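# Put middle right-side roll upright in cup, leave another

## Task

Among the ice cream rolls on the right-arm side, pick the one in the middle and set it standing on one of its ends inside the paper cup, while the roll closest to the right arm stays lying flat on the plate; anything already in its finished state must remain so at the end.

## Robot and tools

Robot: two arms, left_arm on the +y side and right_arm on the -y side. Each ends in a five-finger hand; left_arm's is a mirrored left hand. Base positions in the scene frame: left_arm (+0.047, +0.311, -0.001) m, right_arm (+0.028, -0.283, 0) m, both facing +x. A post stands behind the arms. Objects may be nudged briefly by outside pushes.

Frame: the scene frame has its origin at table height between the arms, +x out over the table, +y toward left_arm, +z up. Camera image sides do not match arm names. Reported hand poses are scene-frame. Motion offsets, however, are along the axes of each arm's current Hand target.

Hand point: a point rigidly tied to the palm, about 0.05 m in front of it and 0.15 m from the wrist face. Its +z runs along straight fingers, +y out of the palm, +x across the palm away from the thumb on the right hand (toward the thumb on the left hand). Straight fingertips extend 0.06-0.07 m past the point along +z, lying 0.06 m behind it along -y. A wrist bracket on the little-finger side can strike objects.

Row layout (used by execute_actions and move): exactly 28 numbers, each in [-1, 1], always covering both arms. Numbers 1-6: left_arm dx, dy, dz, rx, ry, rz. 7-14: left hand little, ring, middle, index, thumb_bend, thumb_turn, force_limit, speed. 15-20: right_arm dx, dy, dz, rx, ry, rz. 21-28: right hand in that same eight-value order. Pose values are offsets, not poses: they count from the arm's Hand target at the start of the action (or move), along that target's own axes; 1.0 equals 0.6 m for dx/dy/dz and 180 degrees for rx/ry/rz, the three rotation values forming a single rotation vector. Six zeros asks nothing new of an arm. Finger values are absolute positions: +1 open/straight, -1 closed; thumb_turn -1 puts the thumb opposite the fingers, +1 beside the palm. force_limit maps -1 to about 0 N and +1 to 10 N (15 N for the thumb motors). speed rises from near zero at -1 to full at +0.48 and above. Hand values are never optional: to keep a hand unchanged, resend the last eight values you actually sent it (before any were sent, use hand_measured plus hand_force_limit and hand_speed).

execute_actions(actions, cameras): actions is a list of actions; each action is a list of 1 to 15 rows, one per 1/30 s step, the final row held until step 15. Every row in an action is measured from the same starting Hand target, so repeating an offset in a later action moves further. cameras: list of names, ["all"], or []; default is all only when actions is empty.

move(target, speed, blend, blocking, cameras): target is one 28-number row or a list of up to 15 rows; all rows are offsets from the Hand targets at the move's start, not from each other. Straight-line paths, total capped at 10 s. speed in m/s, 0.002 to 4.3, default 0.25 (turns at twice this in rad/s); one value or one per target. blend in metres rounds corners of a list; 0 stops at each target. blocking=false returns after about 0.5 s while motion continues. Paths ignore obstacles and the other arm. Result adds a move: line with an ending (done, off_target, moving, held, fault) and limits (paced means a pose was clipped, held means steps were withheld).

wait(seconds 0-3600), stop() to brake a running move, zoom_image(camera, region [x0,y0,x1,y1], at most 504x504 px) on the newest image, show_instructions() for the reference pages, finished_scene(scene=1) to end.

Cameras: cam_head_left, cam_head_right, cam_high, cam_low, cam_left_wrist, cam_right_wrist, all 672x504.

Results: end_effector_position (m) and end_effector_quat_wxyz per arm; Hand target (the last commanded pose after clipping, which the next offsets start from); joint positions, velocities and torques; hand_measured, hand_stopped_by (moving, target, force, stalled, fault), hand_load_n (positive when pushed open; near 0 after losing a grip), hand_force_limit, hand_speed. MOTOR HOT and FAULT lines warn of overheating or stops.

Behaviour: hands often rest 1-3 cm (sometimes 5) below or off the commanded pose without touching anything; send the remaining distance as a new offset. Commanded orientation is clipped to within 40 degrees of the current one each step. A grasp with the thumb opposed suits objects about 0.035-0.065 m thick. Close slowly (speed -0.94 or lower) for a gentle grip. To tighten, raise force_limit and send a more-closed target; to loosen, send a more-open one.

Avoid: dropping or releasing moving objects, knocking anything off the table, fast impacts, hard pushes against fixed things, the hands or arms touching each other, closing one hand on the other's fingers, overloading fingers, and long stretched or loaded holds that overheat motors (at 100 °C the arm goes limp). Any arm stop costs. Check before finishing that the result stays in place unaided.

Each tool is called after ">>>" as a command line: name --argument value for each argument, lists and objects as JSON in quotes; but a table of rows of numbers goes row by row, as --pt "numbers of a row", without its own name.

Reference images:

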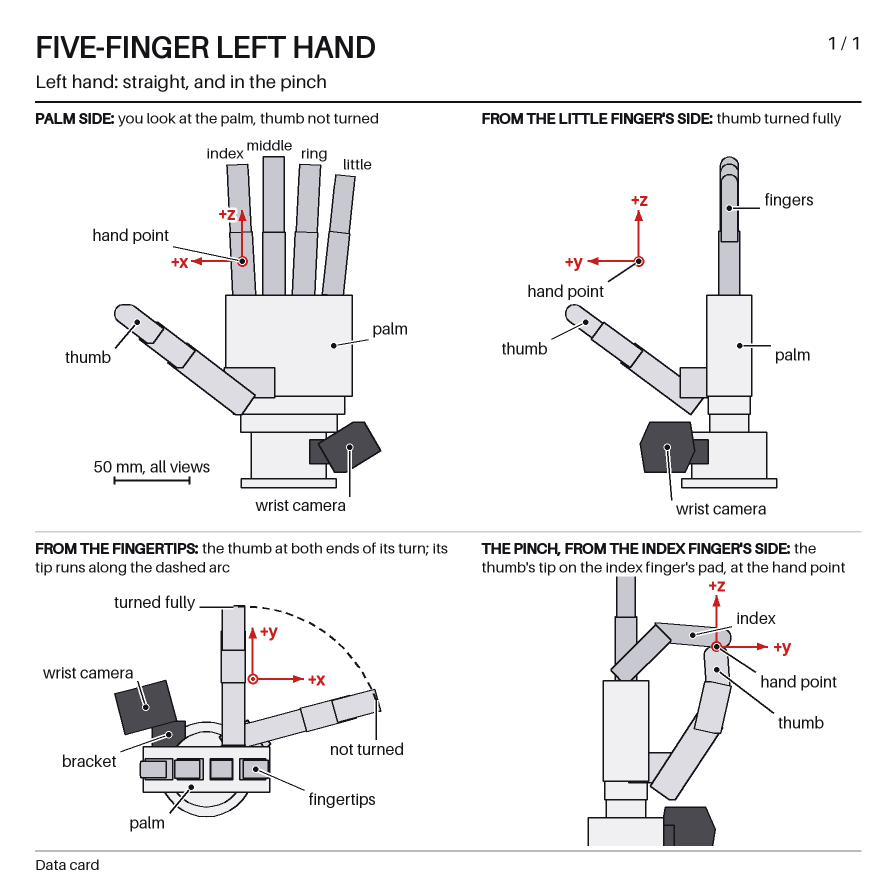

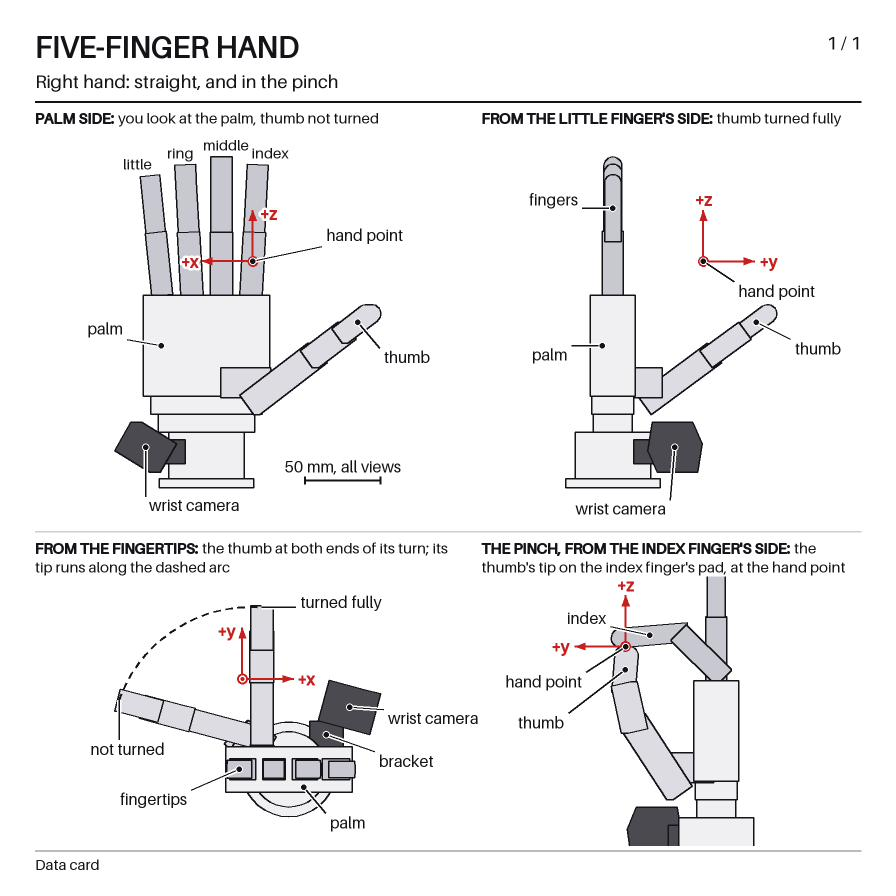

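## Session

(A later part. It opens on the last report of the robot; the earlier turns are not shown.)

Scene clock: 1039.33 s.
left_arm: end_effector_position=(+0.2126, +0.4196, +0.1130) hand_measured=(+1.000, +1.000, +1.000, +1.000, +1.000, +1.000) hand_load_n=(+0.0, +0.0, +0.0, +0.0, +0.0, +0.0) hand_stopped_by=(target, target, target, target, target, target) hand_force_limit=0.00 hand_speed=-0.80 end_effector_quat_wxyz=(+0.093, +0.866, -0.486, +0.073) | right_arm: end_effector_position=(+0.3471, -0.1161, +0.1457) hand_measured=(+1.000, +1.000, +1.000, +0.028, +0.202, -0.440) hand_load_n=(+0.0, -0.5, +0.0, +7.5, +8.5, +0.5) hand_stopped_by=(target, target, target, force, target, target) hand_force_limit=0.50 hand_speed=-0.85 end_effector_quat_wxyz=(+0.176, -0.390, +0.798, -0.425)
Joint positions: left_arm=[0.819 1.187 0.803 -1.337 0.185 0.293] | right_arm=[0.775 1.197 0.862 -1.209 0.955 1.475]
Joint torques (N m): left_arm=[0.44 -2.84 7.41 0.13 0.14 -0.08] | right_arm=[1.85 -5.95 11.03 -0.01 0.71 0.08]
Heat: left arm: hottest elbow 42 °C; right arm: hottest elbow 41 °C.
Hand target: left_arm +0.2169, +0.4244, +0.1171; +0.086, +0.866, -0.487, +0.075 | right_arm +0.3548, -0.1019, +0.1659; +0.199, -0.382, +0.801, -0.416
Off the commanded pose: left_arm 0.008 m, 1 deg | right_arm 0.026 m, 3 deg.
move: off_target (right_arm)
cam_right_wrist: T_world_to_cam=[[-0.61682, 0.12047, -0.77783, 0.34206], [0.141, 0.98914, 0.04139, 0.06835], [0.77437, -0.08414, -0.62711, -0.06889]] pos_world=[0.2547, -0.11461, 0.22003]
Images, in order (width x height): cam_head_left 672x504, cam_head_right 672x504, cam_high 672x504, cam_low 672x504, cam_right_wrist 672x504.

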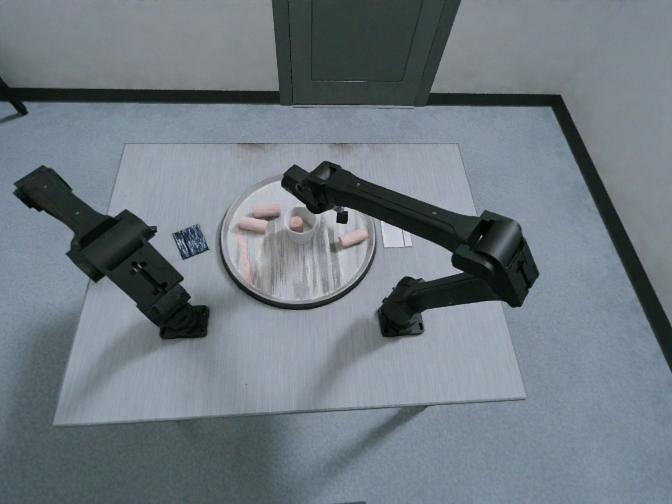

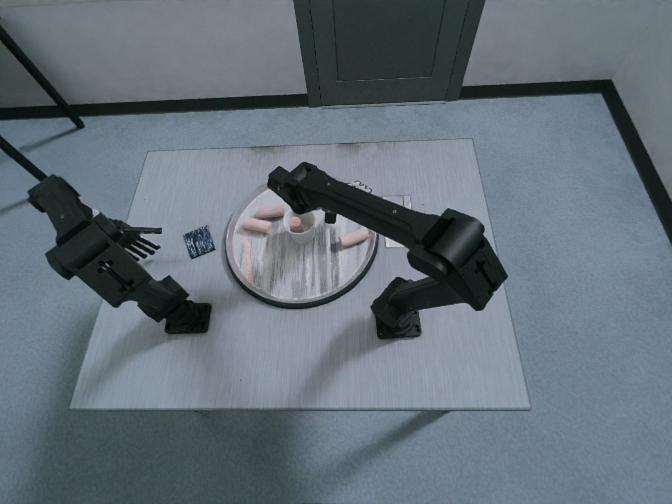

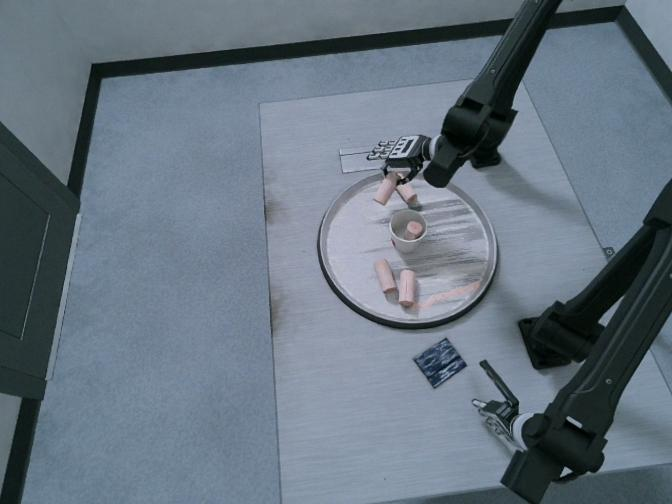

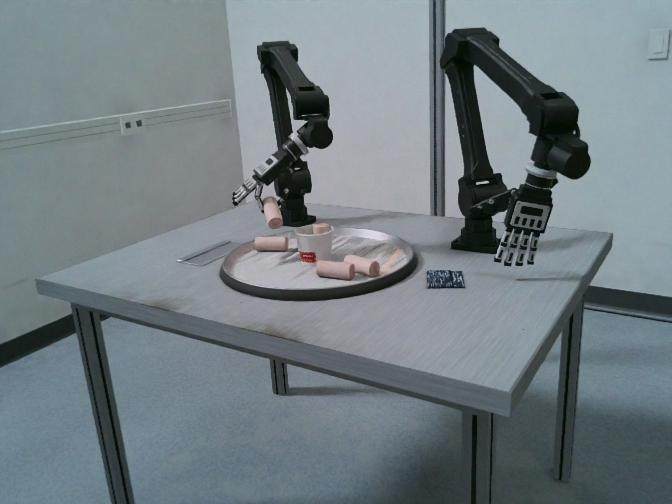

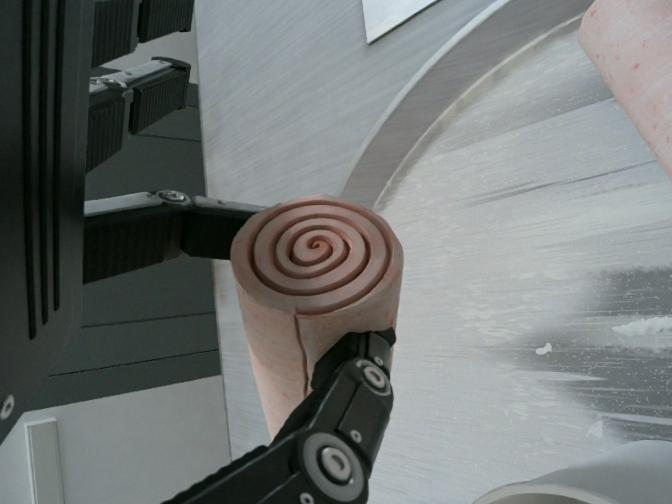

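>>> move --target '[0,0,0,0,0,0,1,1,1,1,1,1,0,-0.8,-0.0597,-0.0277,-0.0913,0.1835,-0.1295,-0.4614,1,1,1,-0.3,0.2,-0.44,0.5,-0.85]' --speed 0.15 --cameras '["all"]'

>>> zoom_image --camera "cam_low" --region '[230, 150, 370, 290]'

>>> zoom_image --camera "cam_high" --region '[340, 110, 480, 250]'

Scene clock: 1109.90 s.
left_arm: end_effector_position=(+0.2126, +0.4196, +0.1130) hand_measured=(+1.000, +1.000, +1.000, +1.000, +1.000, +1.000) hand_load_n=(+0.0, +0.0, +0.0, +0.0, +0.0, +0.0) hand_stopped_by=(target, target, target, target, target, target) hand_force_limit=0.00 hand_speed=-0.80 end_effector_quat_wxyz=(+0.093, +0.866, -0.486, +0.073) | right_arm: end_effector_position=(+0.3525, -0.0571, +0.2051) hand_measured=(+1.000, +1.000, +1.000, +0.028, +0.202, -0.440) hand_load_n=(+0.0, +0.0, +0.0, +7.5, +8.0, +1.0) hand_stopped_by=(target, target, target, force, target, target) hand_force_limit=0.50 hand_speed=-0.85 end_effector_quat_wxyz=(-0.100, +0.811, -0.170, +0.550)
Joint positions: left_arm=[0.819 1.187 0.803 -1.337 0.185 0.293] | right_arm=[0.977 1.074 0.744 -0.357 0.939 -0.6]
Joint torques (N m): left_arm=[0.15 -2.96 7.38 0.1 0.13 -0.08] | right_arm=[2.02 -5.66 8.51 2.5 0.4 -0.18]
Heat: left arm: hottest elbow 43 °C; right arm: hottest elbow 45 °C.
Hand target: left_arm +0.2169, +0.4244, +0.1171; +0.086, +0.866, -0.487, +0.075 | right_arm +0.3499, -0.0519, +0.2109; -0.112, +0.809, -0.163, +0.554
Off the commanded pose: left_arm 0.008 m, 1 deg | right_arm 0.008 m, 2 deg.
move: done
cam_right_wrist: T_world_to_cam=[[-0.06668, -0.99066, -0.11895, -0.00802], [-0.76249, 0.12748, -0.63432, 0.41468], [0.64355, 0.0484, -0.76387, 0.05087]] pos_world=[0.28292, -0.06327, 0.30094]

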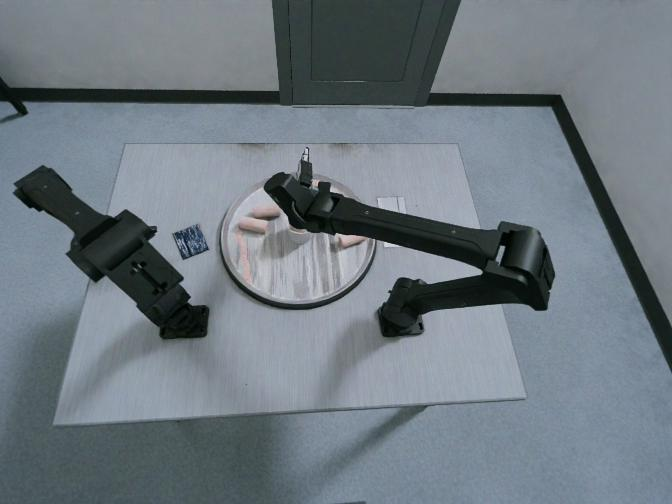

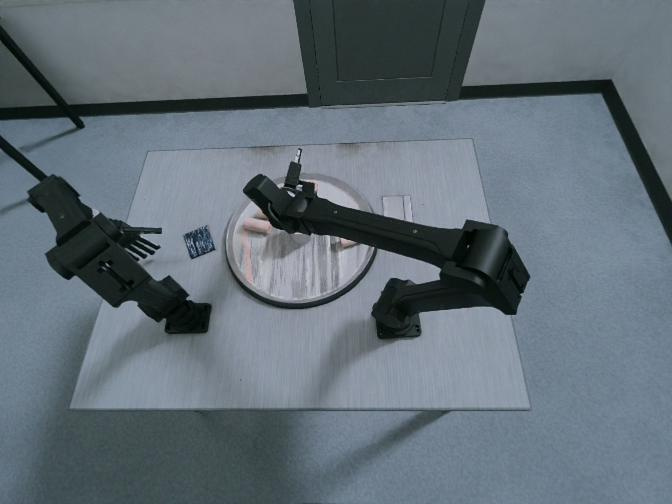

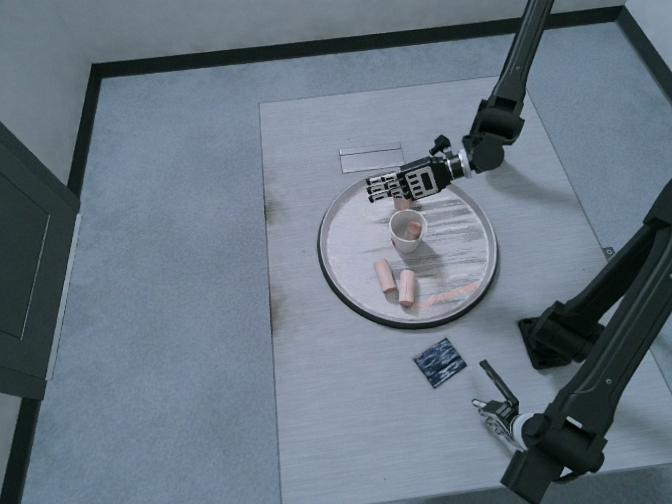

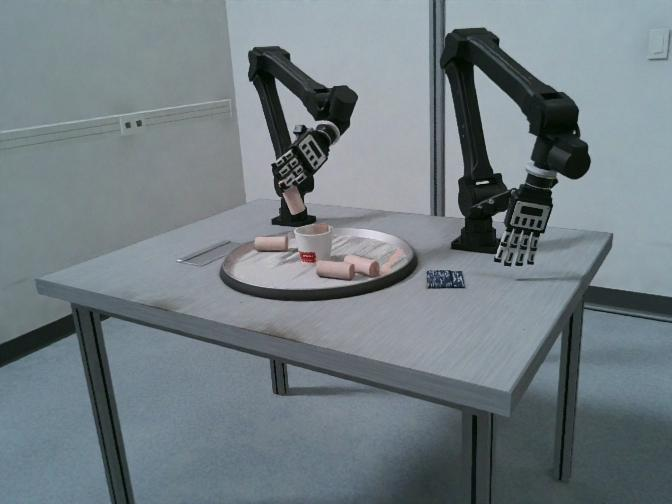

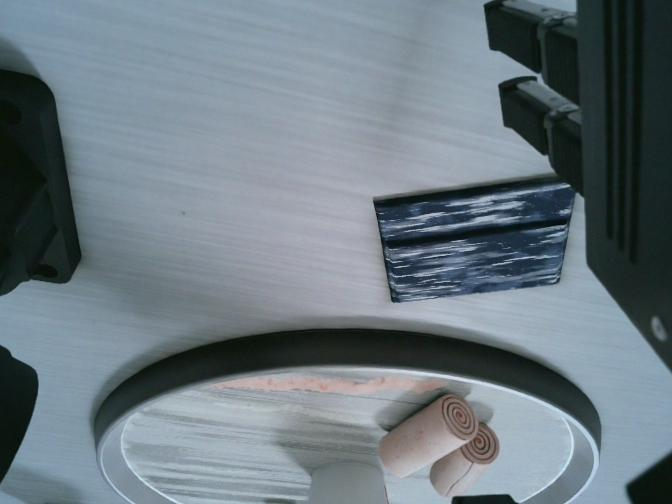

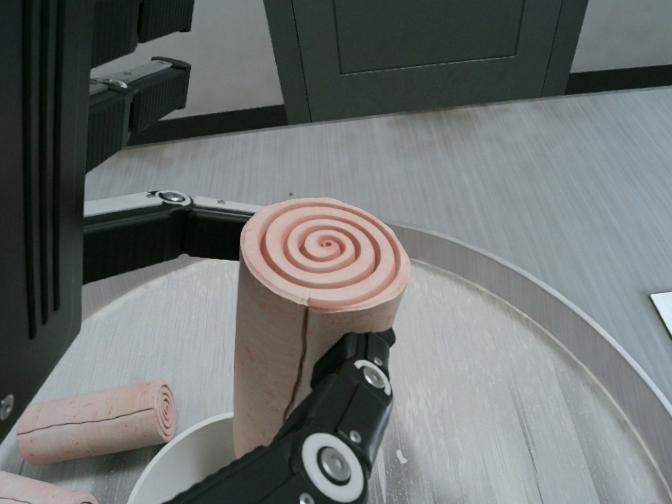

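Scaled by 3.600 from the camera's image (finer frame: 960x720).

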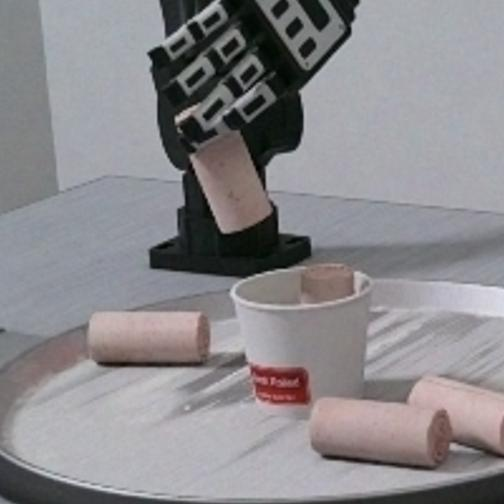

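Scaled by 3.600 from the camera's image (finer frame: 960x720).

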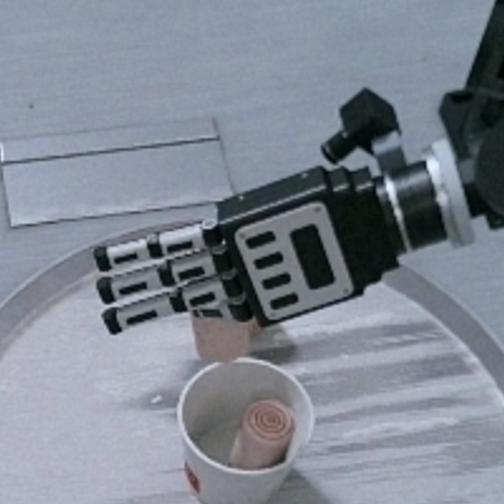

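>>> zoom_image --camera "cam_right_wrist" --region '[0, 300, 300, 504]'

>>> zoom_image --camera "cam_high" --region '[370, 180, 440, 260]'

Scaled by 1.680 from the camera's image (finer frame: 960x720).

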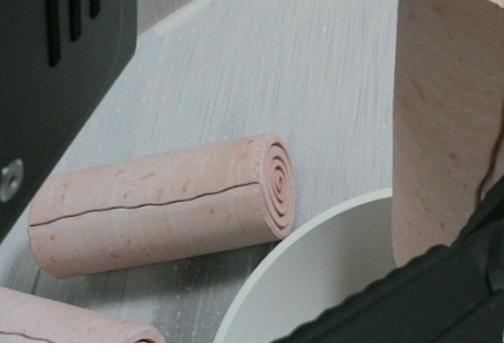

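Scaled by 6.300 from the camera's image (finer frame: 960x720).

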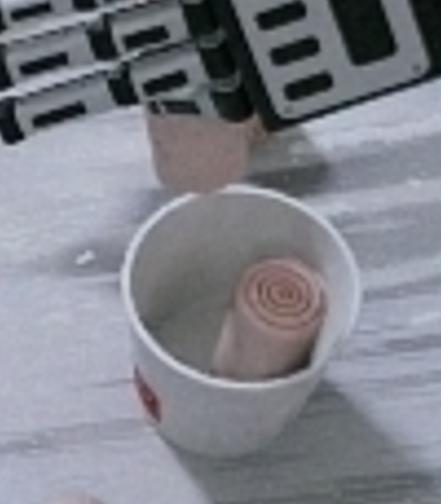

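>>> move --target '[0,0,0,0,0,0,1,1,1,1,1,1,0,-0.8,-0.0722,-0.042,0.0215,-0.0062,0.0303,-0.0451,1,1,1,-0.3,0.2,-0.44,0.5,-0.85]' --speed 0.1 --cameras '["cam_low","cam_high","cam_right_wrist","cam_head_left","cam_head_right"]'

>>> zoom_image --camera "cam_low" --region '[250, 170, 370, 290]'

>>> zoom_image --camera "cam_high" --region '[350, 150, 450, 260]'

Scene clock: 1168.77 s.
left_arm: end_effector_position=(+0.2126, +0.4196, +0.1130) hand_measured=(+1.000, +1.000, +1.000, +1.000, +1.000, +1.000) hand_load_n=(+0.0, +0.0, +0.0, +0.0, +0.0, +0.0) hand_stopped_by=(target, target, target, target, target, target) hand_force_limit=0.00 hand_speed=-0.80 end_effector_quat_wxyz=(+0.093, +0.866, -0.486, +0.073) | right_arm: end_effector_position=(+0.3526, -0.0180, +0.1745) hand_measured=(+1.000, +1.000, +1.000, +0.028, +0.202, -0.440) hand_load_n=(+0.0, +0.0, +0.0, +7.5, +8.0, +1.0) hand_stopped_by=(target, target, target, force, target, target) hand_force_limit=0.50 hand_speed=-0.85 end_effector_quat_wxyz=(-0.052, +0.794, -0.122, +0.593)
Joint positions: left_arm=[0.819 1.187 0.803 -1.337 0.185 0.293] | right_arm=[1.075 1.27 0.744 -0.165 1.095 -0.697]
Joint torques (N m): left_arm=[0.21 -3.02 7.34 0.12 0.13 -0.09] | right_arm=[1.9 -6.59 8.25 2.33 0.69 -0.19]
Heat: left arm: hottest elbow 43 °C; right arm: hottest elbow 44 °C.
Hand target: left_arm +0.2169, +0.4244, +0.1171; +0.086, +0.866, -0.487, +0.075 | right_arm +0.3510, -0.0119, +0.1781; -0.057, +0.792, -0.116, +0.597
Off the commanded pose: left_arm 0.008 m, 1 deg | right_arm 0.007 m, 1 deg.
move: done
cam_right_wrist: T_world_to_cam=[[-0.05266, -0.99845, 0.01784, -0.00179], [-0.70888, 0.0248, -0.70489, 0.38187], [0.70336, -0.04977, -0.70909, -0.00688]] pos_world=[0.27545, -0.0116, 0.26432]
Images, in order (width x height): cam_head_left 672x504, cam_head_right 672x504, cam_high 672x504, cam_low 672x504, cam_right_wrist 672x504.

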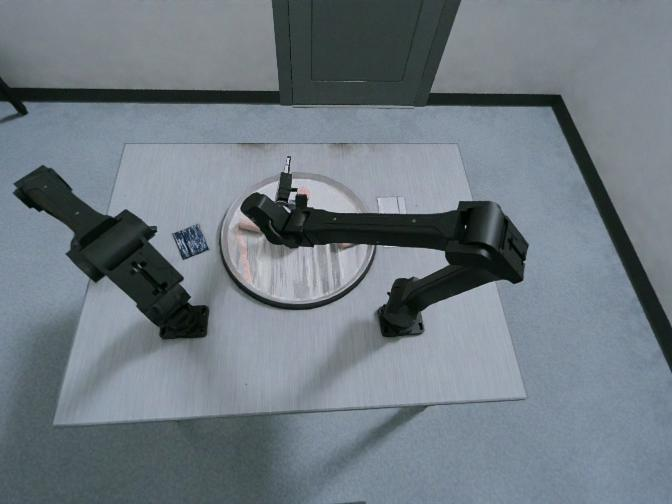

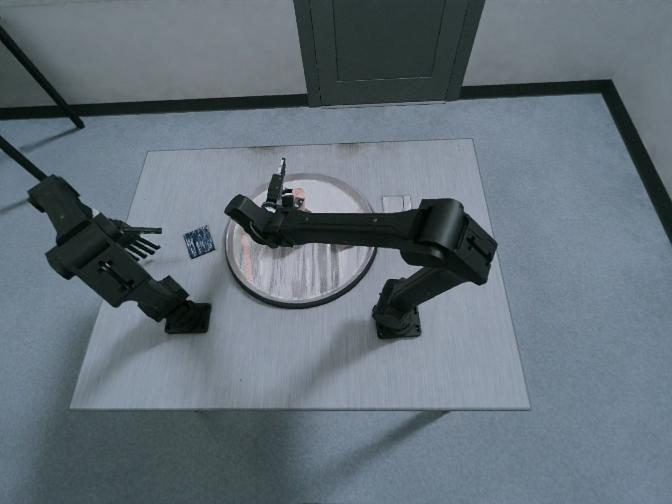

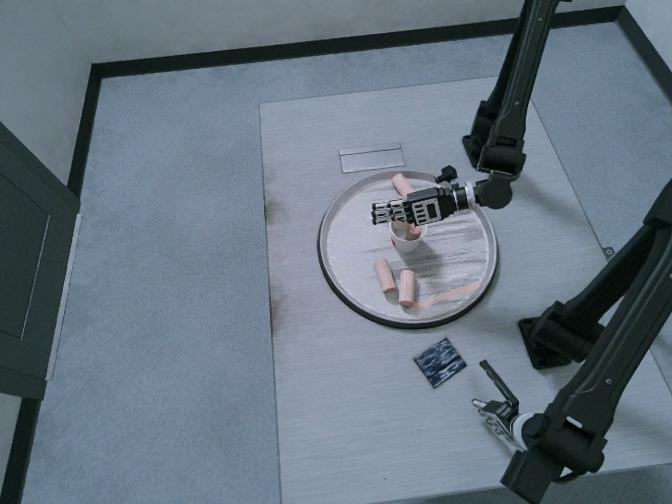

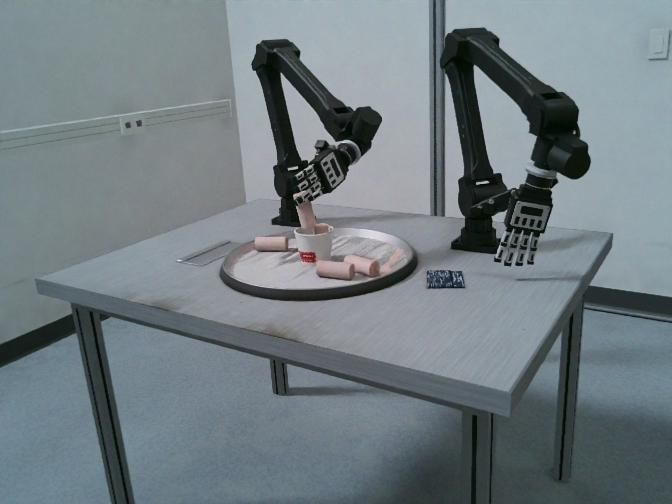

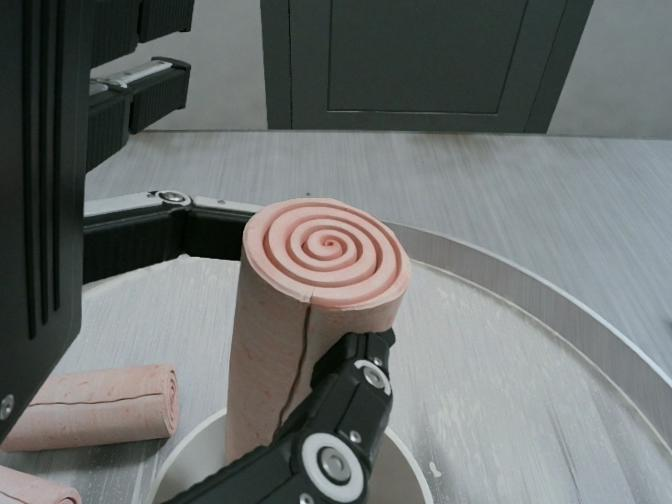

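Scaled by 4.200 from the camera's image (finer frame: 960x720).

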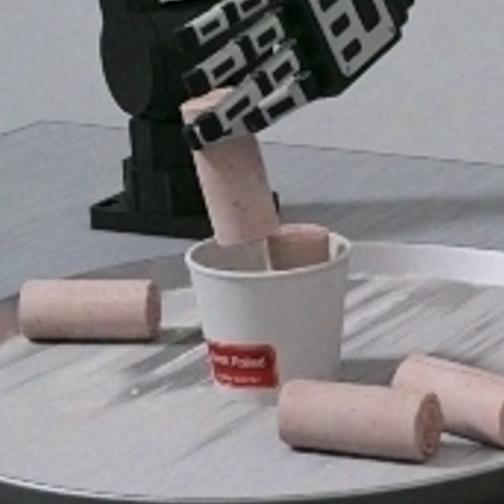

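Scaled by 4.582 from the camera's image (finer frame: 960x720).

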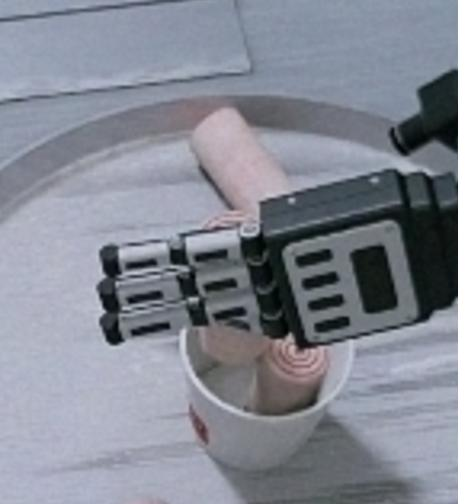

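>>> zoom_image --camera "cam_right_wrist" --region '[120, 380, 460, 504]'

Scaled by 1.482 from the camera's image (finer frame: 960x720).

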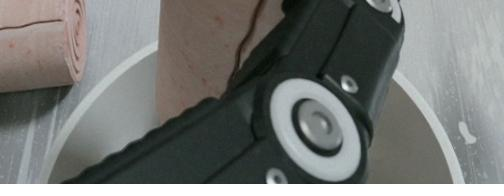

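>>> move --target '[0,0,0,0,0,0,1,1,1,1,1,1,0,-0.8,-0.0257,0.0162,0.0177,0,0,0,1,1,1,-0.3,0.2,-0.44,0.5,-0.85]' --speed 0.06 --cameras '["cam_low","cam_high","cam_right_wrist"]'

>>> zoom_image --camera "cam_low" --region '[270, 190, 350, 270]'

>>> zoom_image --camera "cam_high" --region '[360, 170, 440, 250]'

Scene clock: 1255.30 s.
left_arm: end_effector_position=(+0.2126, +0.4196, +0.1130) hand_measured=(+1.000, +1.000, +1.000, +1.000, +1.000, +1.000) hand_load_n=(+0.0, +0.0, +0.0, +0.0, +0.0, +0.0) hand_stopped_by=(target, target, target, target, target, target) hand_force_limit=0.00 hand_speed=-0.80 end_effector_quat_wxyz=(+0.093, +0.866, -0.486, +0.073) | right_arm: end_effector_position=(+0.3530, -0.0173, +0.1593) hand_measured=(+1.000, +1.000, +1.000, +0.028, +0.202, -0.440) hand_load_n=(+0.0, +0.0, +0.0, +7.5, +8.0, +1.0) hand_stopped_by=(target, target, target, force, target, target) hand_force_limit=0.50 hand_speed=-0.85 end_effector_quat_wxyz=(-0.060, +0.793, -0.118, +0.595)
Joint positions: left_arm=[0.819 1.187 0.803 -1.337 0.185 0.293] | right_arm=[1.075 1.289 0.706 -0.074 1.086 -0.724]
Joint torques (N m): left_arm=[0.26 -2.9 7.36 0.1 0.13 -0.08] | right_arm=[0.21 -6.24 7.73 2.37 0.45 -0.19]
Heat: left arm: hottest elbow 43 °C; right arm: hottest elbow 42 °C.
Hand target: left_arm +0.2169, +0.4244, +0.1171; +0.086, +0.866, -0.487, +0.075 | right_arm +0.3560, -0.0180, +0.1586; -0.056, +0.792, -0.116, +0.597
Off the commanded pose: left_arm 0.008 m, 1 deg | right_arm 0.003 m, 0 deg.
move: done
cam_right_wrist: T_world_to_cam=[[-0.03752, -0.99924, 0.01086, -0.00505], [-0.70394, 0.01872, -0.71002, 0.37032], [0.70927, -0.03428, -0.7041, -0.02057]] pos_world=[0.27508, -0.01269, 0.24851]
Images, in order (width x height): cam_high 672x504, cam_low 672x504, cam_right_wrist 672x504.

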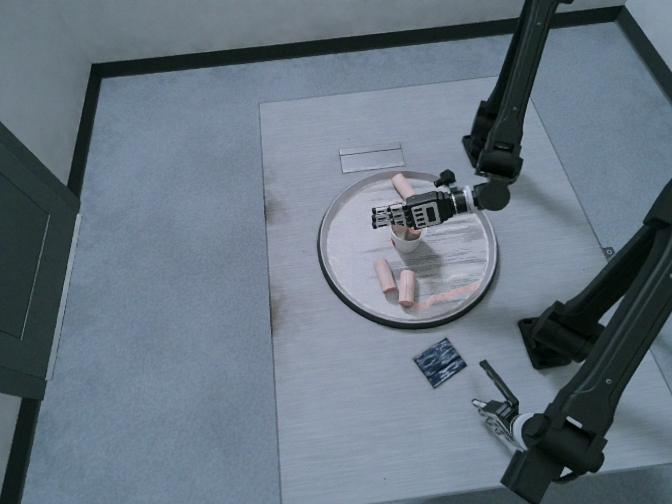

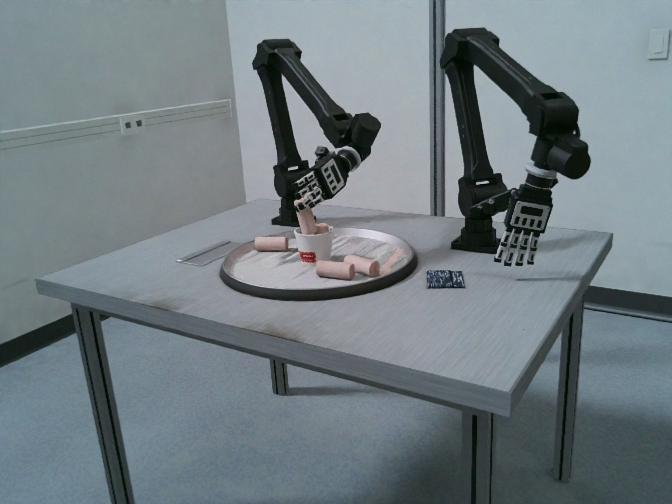

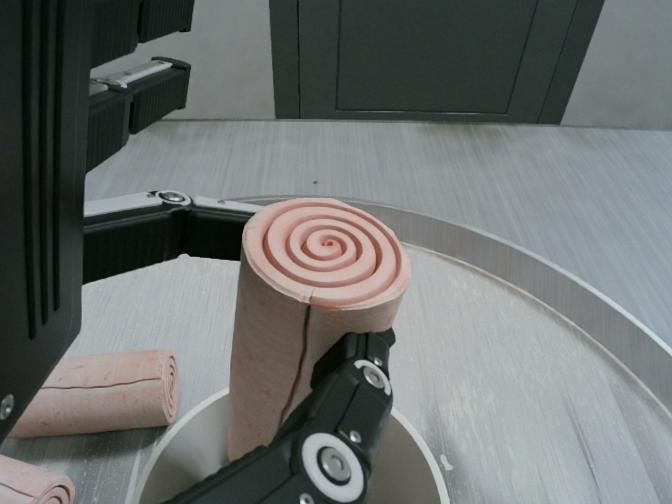

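Scaled by 6.300 from the camera's image (finer frame: 960x720).

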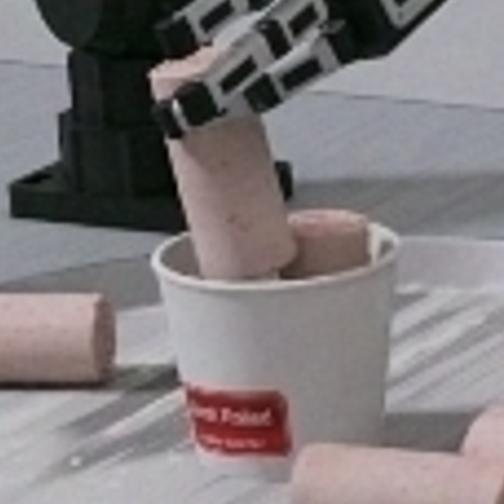

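Scaled by 6.300 from the camera's image (finer frame: 960x720).

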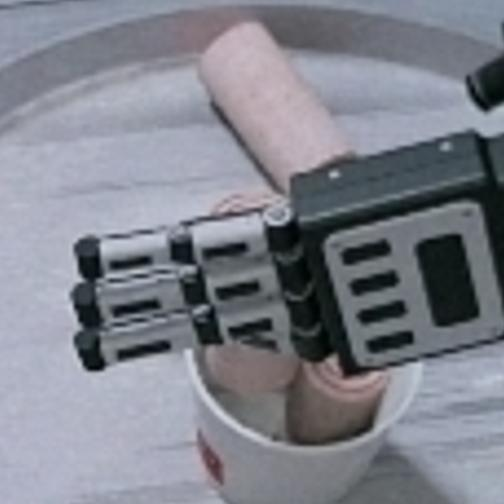

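>>> move --target '[0,0,0,0,0,0,1,1,1,1,1,1,0,-0.8,-0.0512,0.0183,0.0205,-0.0025,0.0121,-0.0181,1,1,1,-0.3,0.2,-0.44,0.5,-0.85]' --speed 0.04 --cameras '["cam_low","cam_high","cam_right_wrist"]'

>>> zoom_image --camera "cam_low" --region '[270, 190, 350, 270]'

>>> zoom_image --camera "cam_high" --region '[360, 170, 440, 250]'

Scene clock: 1270.93 s.
left_arm: end_effector_position=(+0.2126, +0.4196, +0.1130) hand_measured=(+1.000, +1.000, +1.000, +1.000, +1.000, +1.000) hand_load_n=(+0.0, +0.0, +0.0, +0.0, +0.0, +0.0) hand_stopped_by=(target, target, target, target, target, target) hand_force_limit=0.00 hand_speed=-0.80 end_effector_quat_wxyz=(+0.093, +0.866, -0.486, +0.073) | right_arm: end_effector_position=(+0.3570, -0.0199, +0.1250) hand_measured=(+1.000, +1.000, +1.000, +0.028, +0.202, -0.440) hand_load_n=(+0.0, +0.0, +0.0, +8.0, +8.5, +0.5) hand_stopped_by=(target, target, target, force, target, target) hand_force_limit=0.50 hand_speed=-0.85 end_effector_quat_wxyz=(-0.040, +0.785, -0.100, +0.610)
Joint positions: left_arm=[0.819 1.187 0.803 -1.337 0.185 0.293] | right_arm=[1.075 1.387 0.645 0.13 1.115 -0.816]
Joint torques (N m): left_arm=[0.21 -2.73 7.38 0.17 0.14 -0.08] | right_arm=[0.5 -6.65 6.79 2.43 0.65 -0.21]
Heat: left arm: hottest elbow 43 °C; right arm: hottest elbow 42 °C.
Hand target: left_arm +0.2169, +0.4244, +0.1171; +0.086, +0.866, -0.487, +0.075 | right_arm +0.3585, -0.0214, +0.1240; -0.034, +0.784, -0.097, +0.613
Off the commanded pose: left_arm 0.008 m, 1 deg | right_arm 0.002 m, 1 deg.
move: done
cam_right_wrist: T_world_to_cam=[[-0.03708, -0.99721, 0.06478, -0.01402], [-0.68225, -0.02211, -0.73078, 0.34293], [0.73018, -0.07129, -0.67953, -0.05886]] pos_world=[0.27642, -0.0106, 0.21152]
Images, in order (width x height): cam_high 672x504, cam_low 672x504, cam_right_wrist 672x504.

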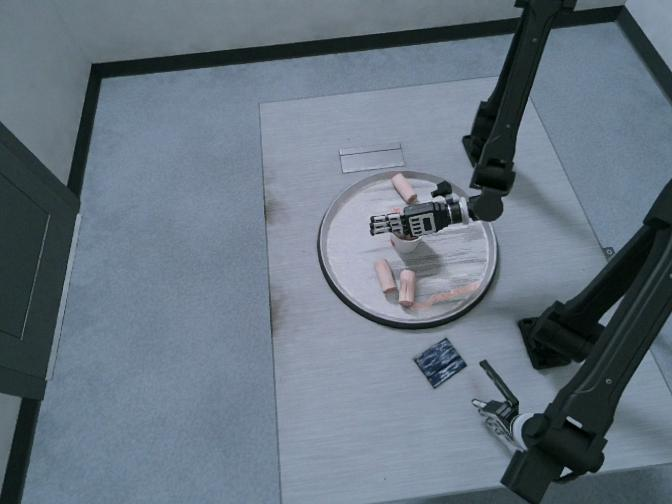

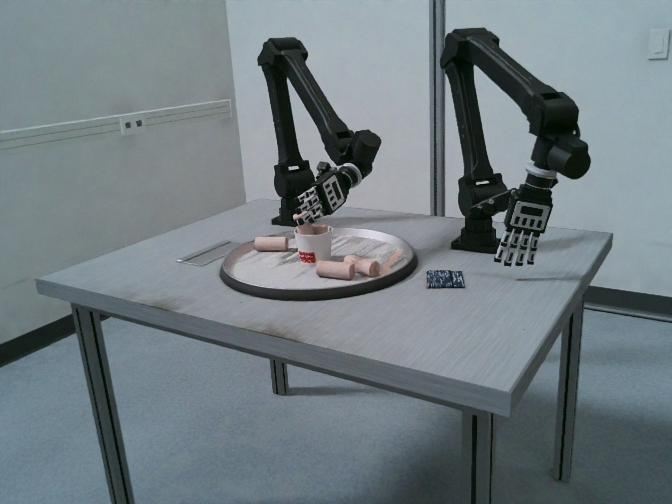

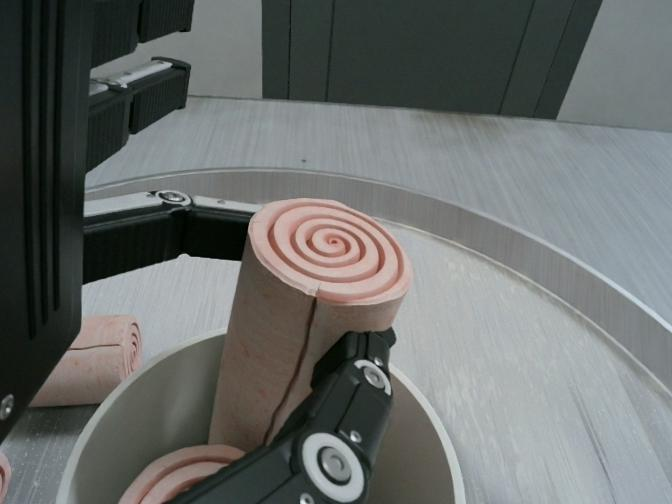

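Scaled by 6.300 from the camera's image (finer frame: 960x720).

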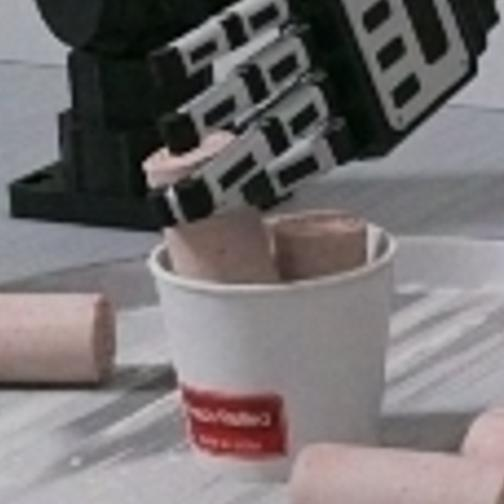

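Scaled by 6.300 from the camera's image (finer frame: 960x720).

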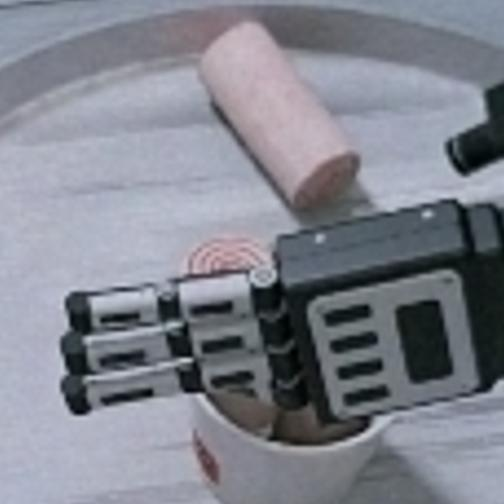

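>>> move --target '[0,0,0,0,0,0,1,1,1,1,1,1,0,-0.8,-0.0447,0.006,0.0062,0,0,0,1,1,1,-0.3,0.2,-0.44,0.5,-0.85]' --speed 0.03 --cameras '["cam_low","cam_high","cam_right_wrist"]'

>>> zoom_image --camera "cam_low" --region '[270, 190, 350, 270]'

>>> zoom_image --camera "cam_high" --region '[360, 170, 440, 250]'

Scene clock: 1297.10 s.
left_arm: end_effector_position=(+0.2126, +0.4196, +0.1130) hand_measured=(+1.000, +1.000, +1.000, +1.000, +1.000, +1.000) hand_load_n=(+0.0, +0.0, +0.0, +0.0, +0.0, +0.0) hand_stopped_by=(target, target, target, target, target, target) hand_force_limit=0.00 hand_speed=-0.80 end_effector_quat_wxyz=(+0.093, +0.866, -0.486, +0.073) | right_arm: end_effector_position=(+0.3571, -0.0211, +0.1006) hand_measured=(+1.000, +1.000, +1.000, +0.028, +0.202, -0.440) hand_load_n=(+0.0, +0.0, +0.0, +8.0, +8.5, +0.5) hand_stopped_by=(target, target, target, force, target, target) hand_force_limit=0.50 hand_speed=-0.85 end_effector_quat_wxyz=(-0.036, +0.784, -0.101, +0.611)
Joint positions: left_arm=[0.819 1.187 0.803 -1.337 0.185 0.293] | right_arm=[1.075 1.453 0.62 0.217 1.123 -0.817]
Joint torques (N m): left_arm=[0.32 -2.96 7.36 0.08 0.14 -0.09] | right_arm=[1.32 -6.77 6.09 2.36 0.61 -0.09]
Heat: left arm: hottest elbow 43 °C; right arm: hottest elbow 40 °C.
Hand target: left_arm +0.2169, +0.4244, +0.1171; +0.086, +0.866, -0.487, +0.075 | right_arm +0.3556, -0.0200, +0.0969; -0.034, +0.784, -0.097, +0.613
Off the commanded pose: left_arm 0.008 m, 1 deg | right_arm 0.004 m, 0 deg.
move: done
cam_right_wrist: T_world_to_cam=[[-0.04425, -0.99652, 0.07068, -0.01168], [-0.68013, -0.02177, -0.73277, 0.32458], [0.73176, -0.0805, -0.6768, -0.07664]] pos_world=[0.27632, -0.01074, 0.1868]
Images, in order (width x height): cam_high 672x504, cam_low 672x504, cam_right_wrist 672x504.

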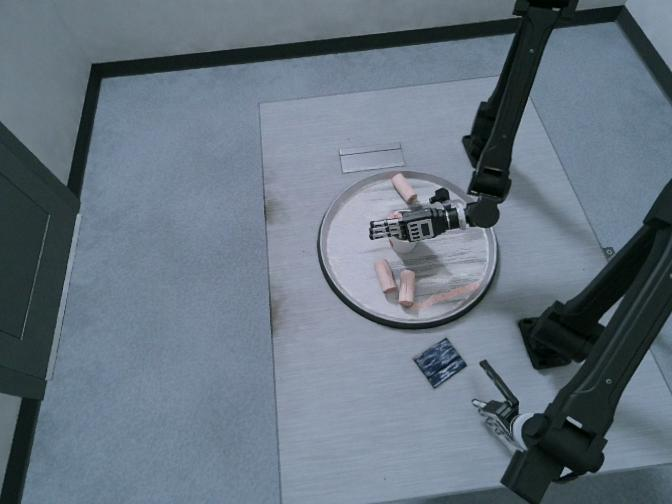

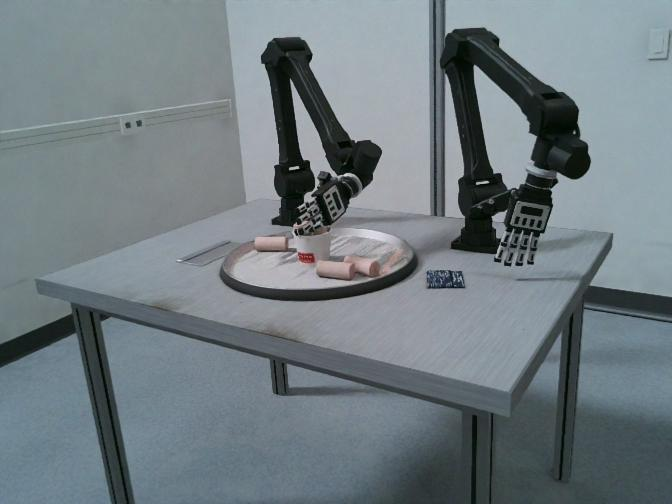

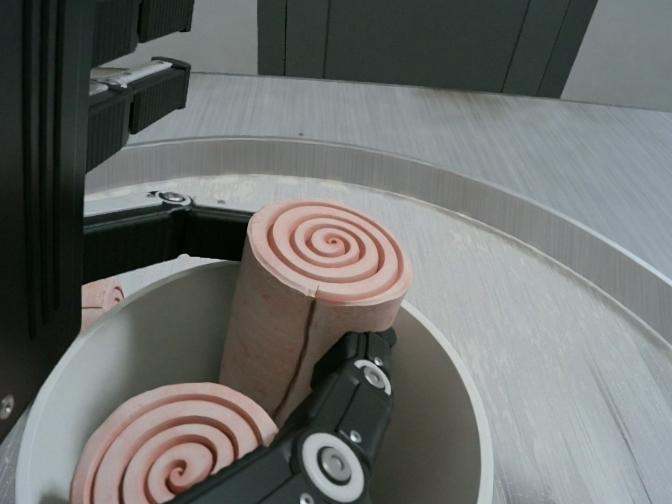

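Scaled by 6.300 from the camera's image (finer frame: 960x720).

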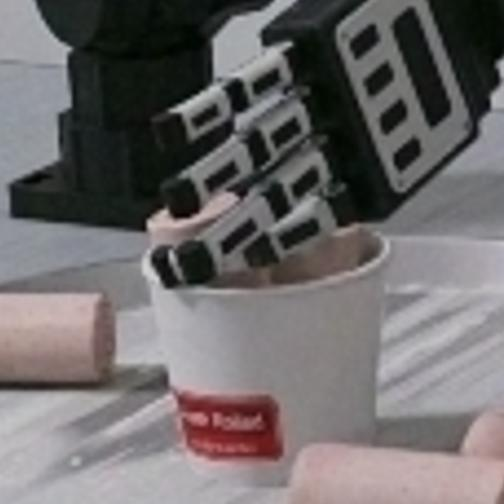

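Scaled by 6.300 from the camera's image (finer frame: 960x720).

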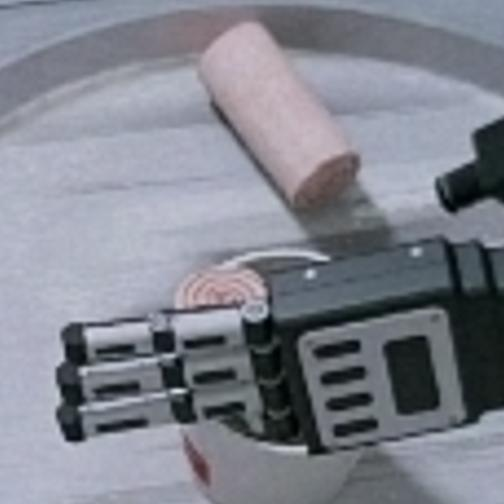

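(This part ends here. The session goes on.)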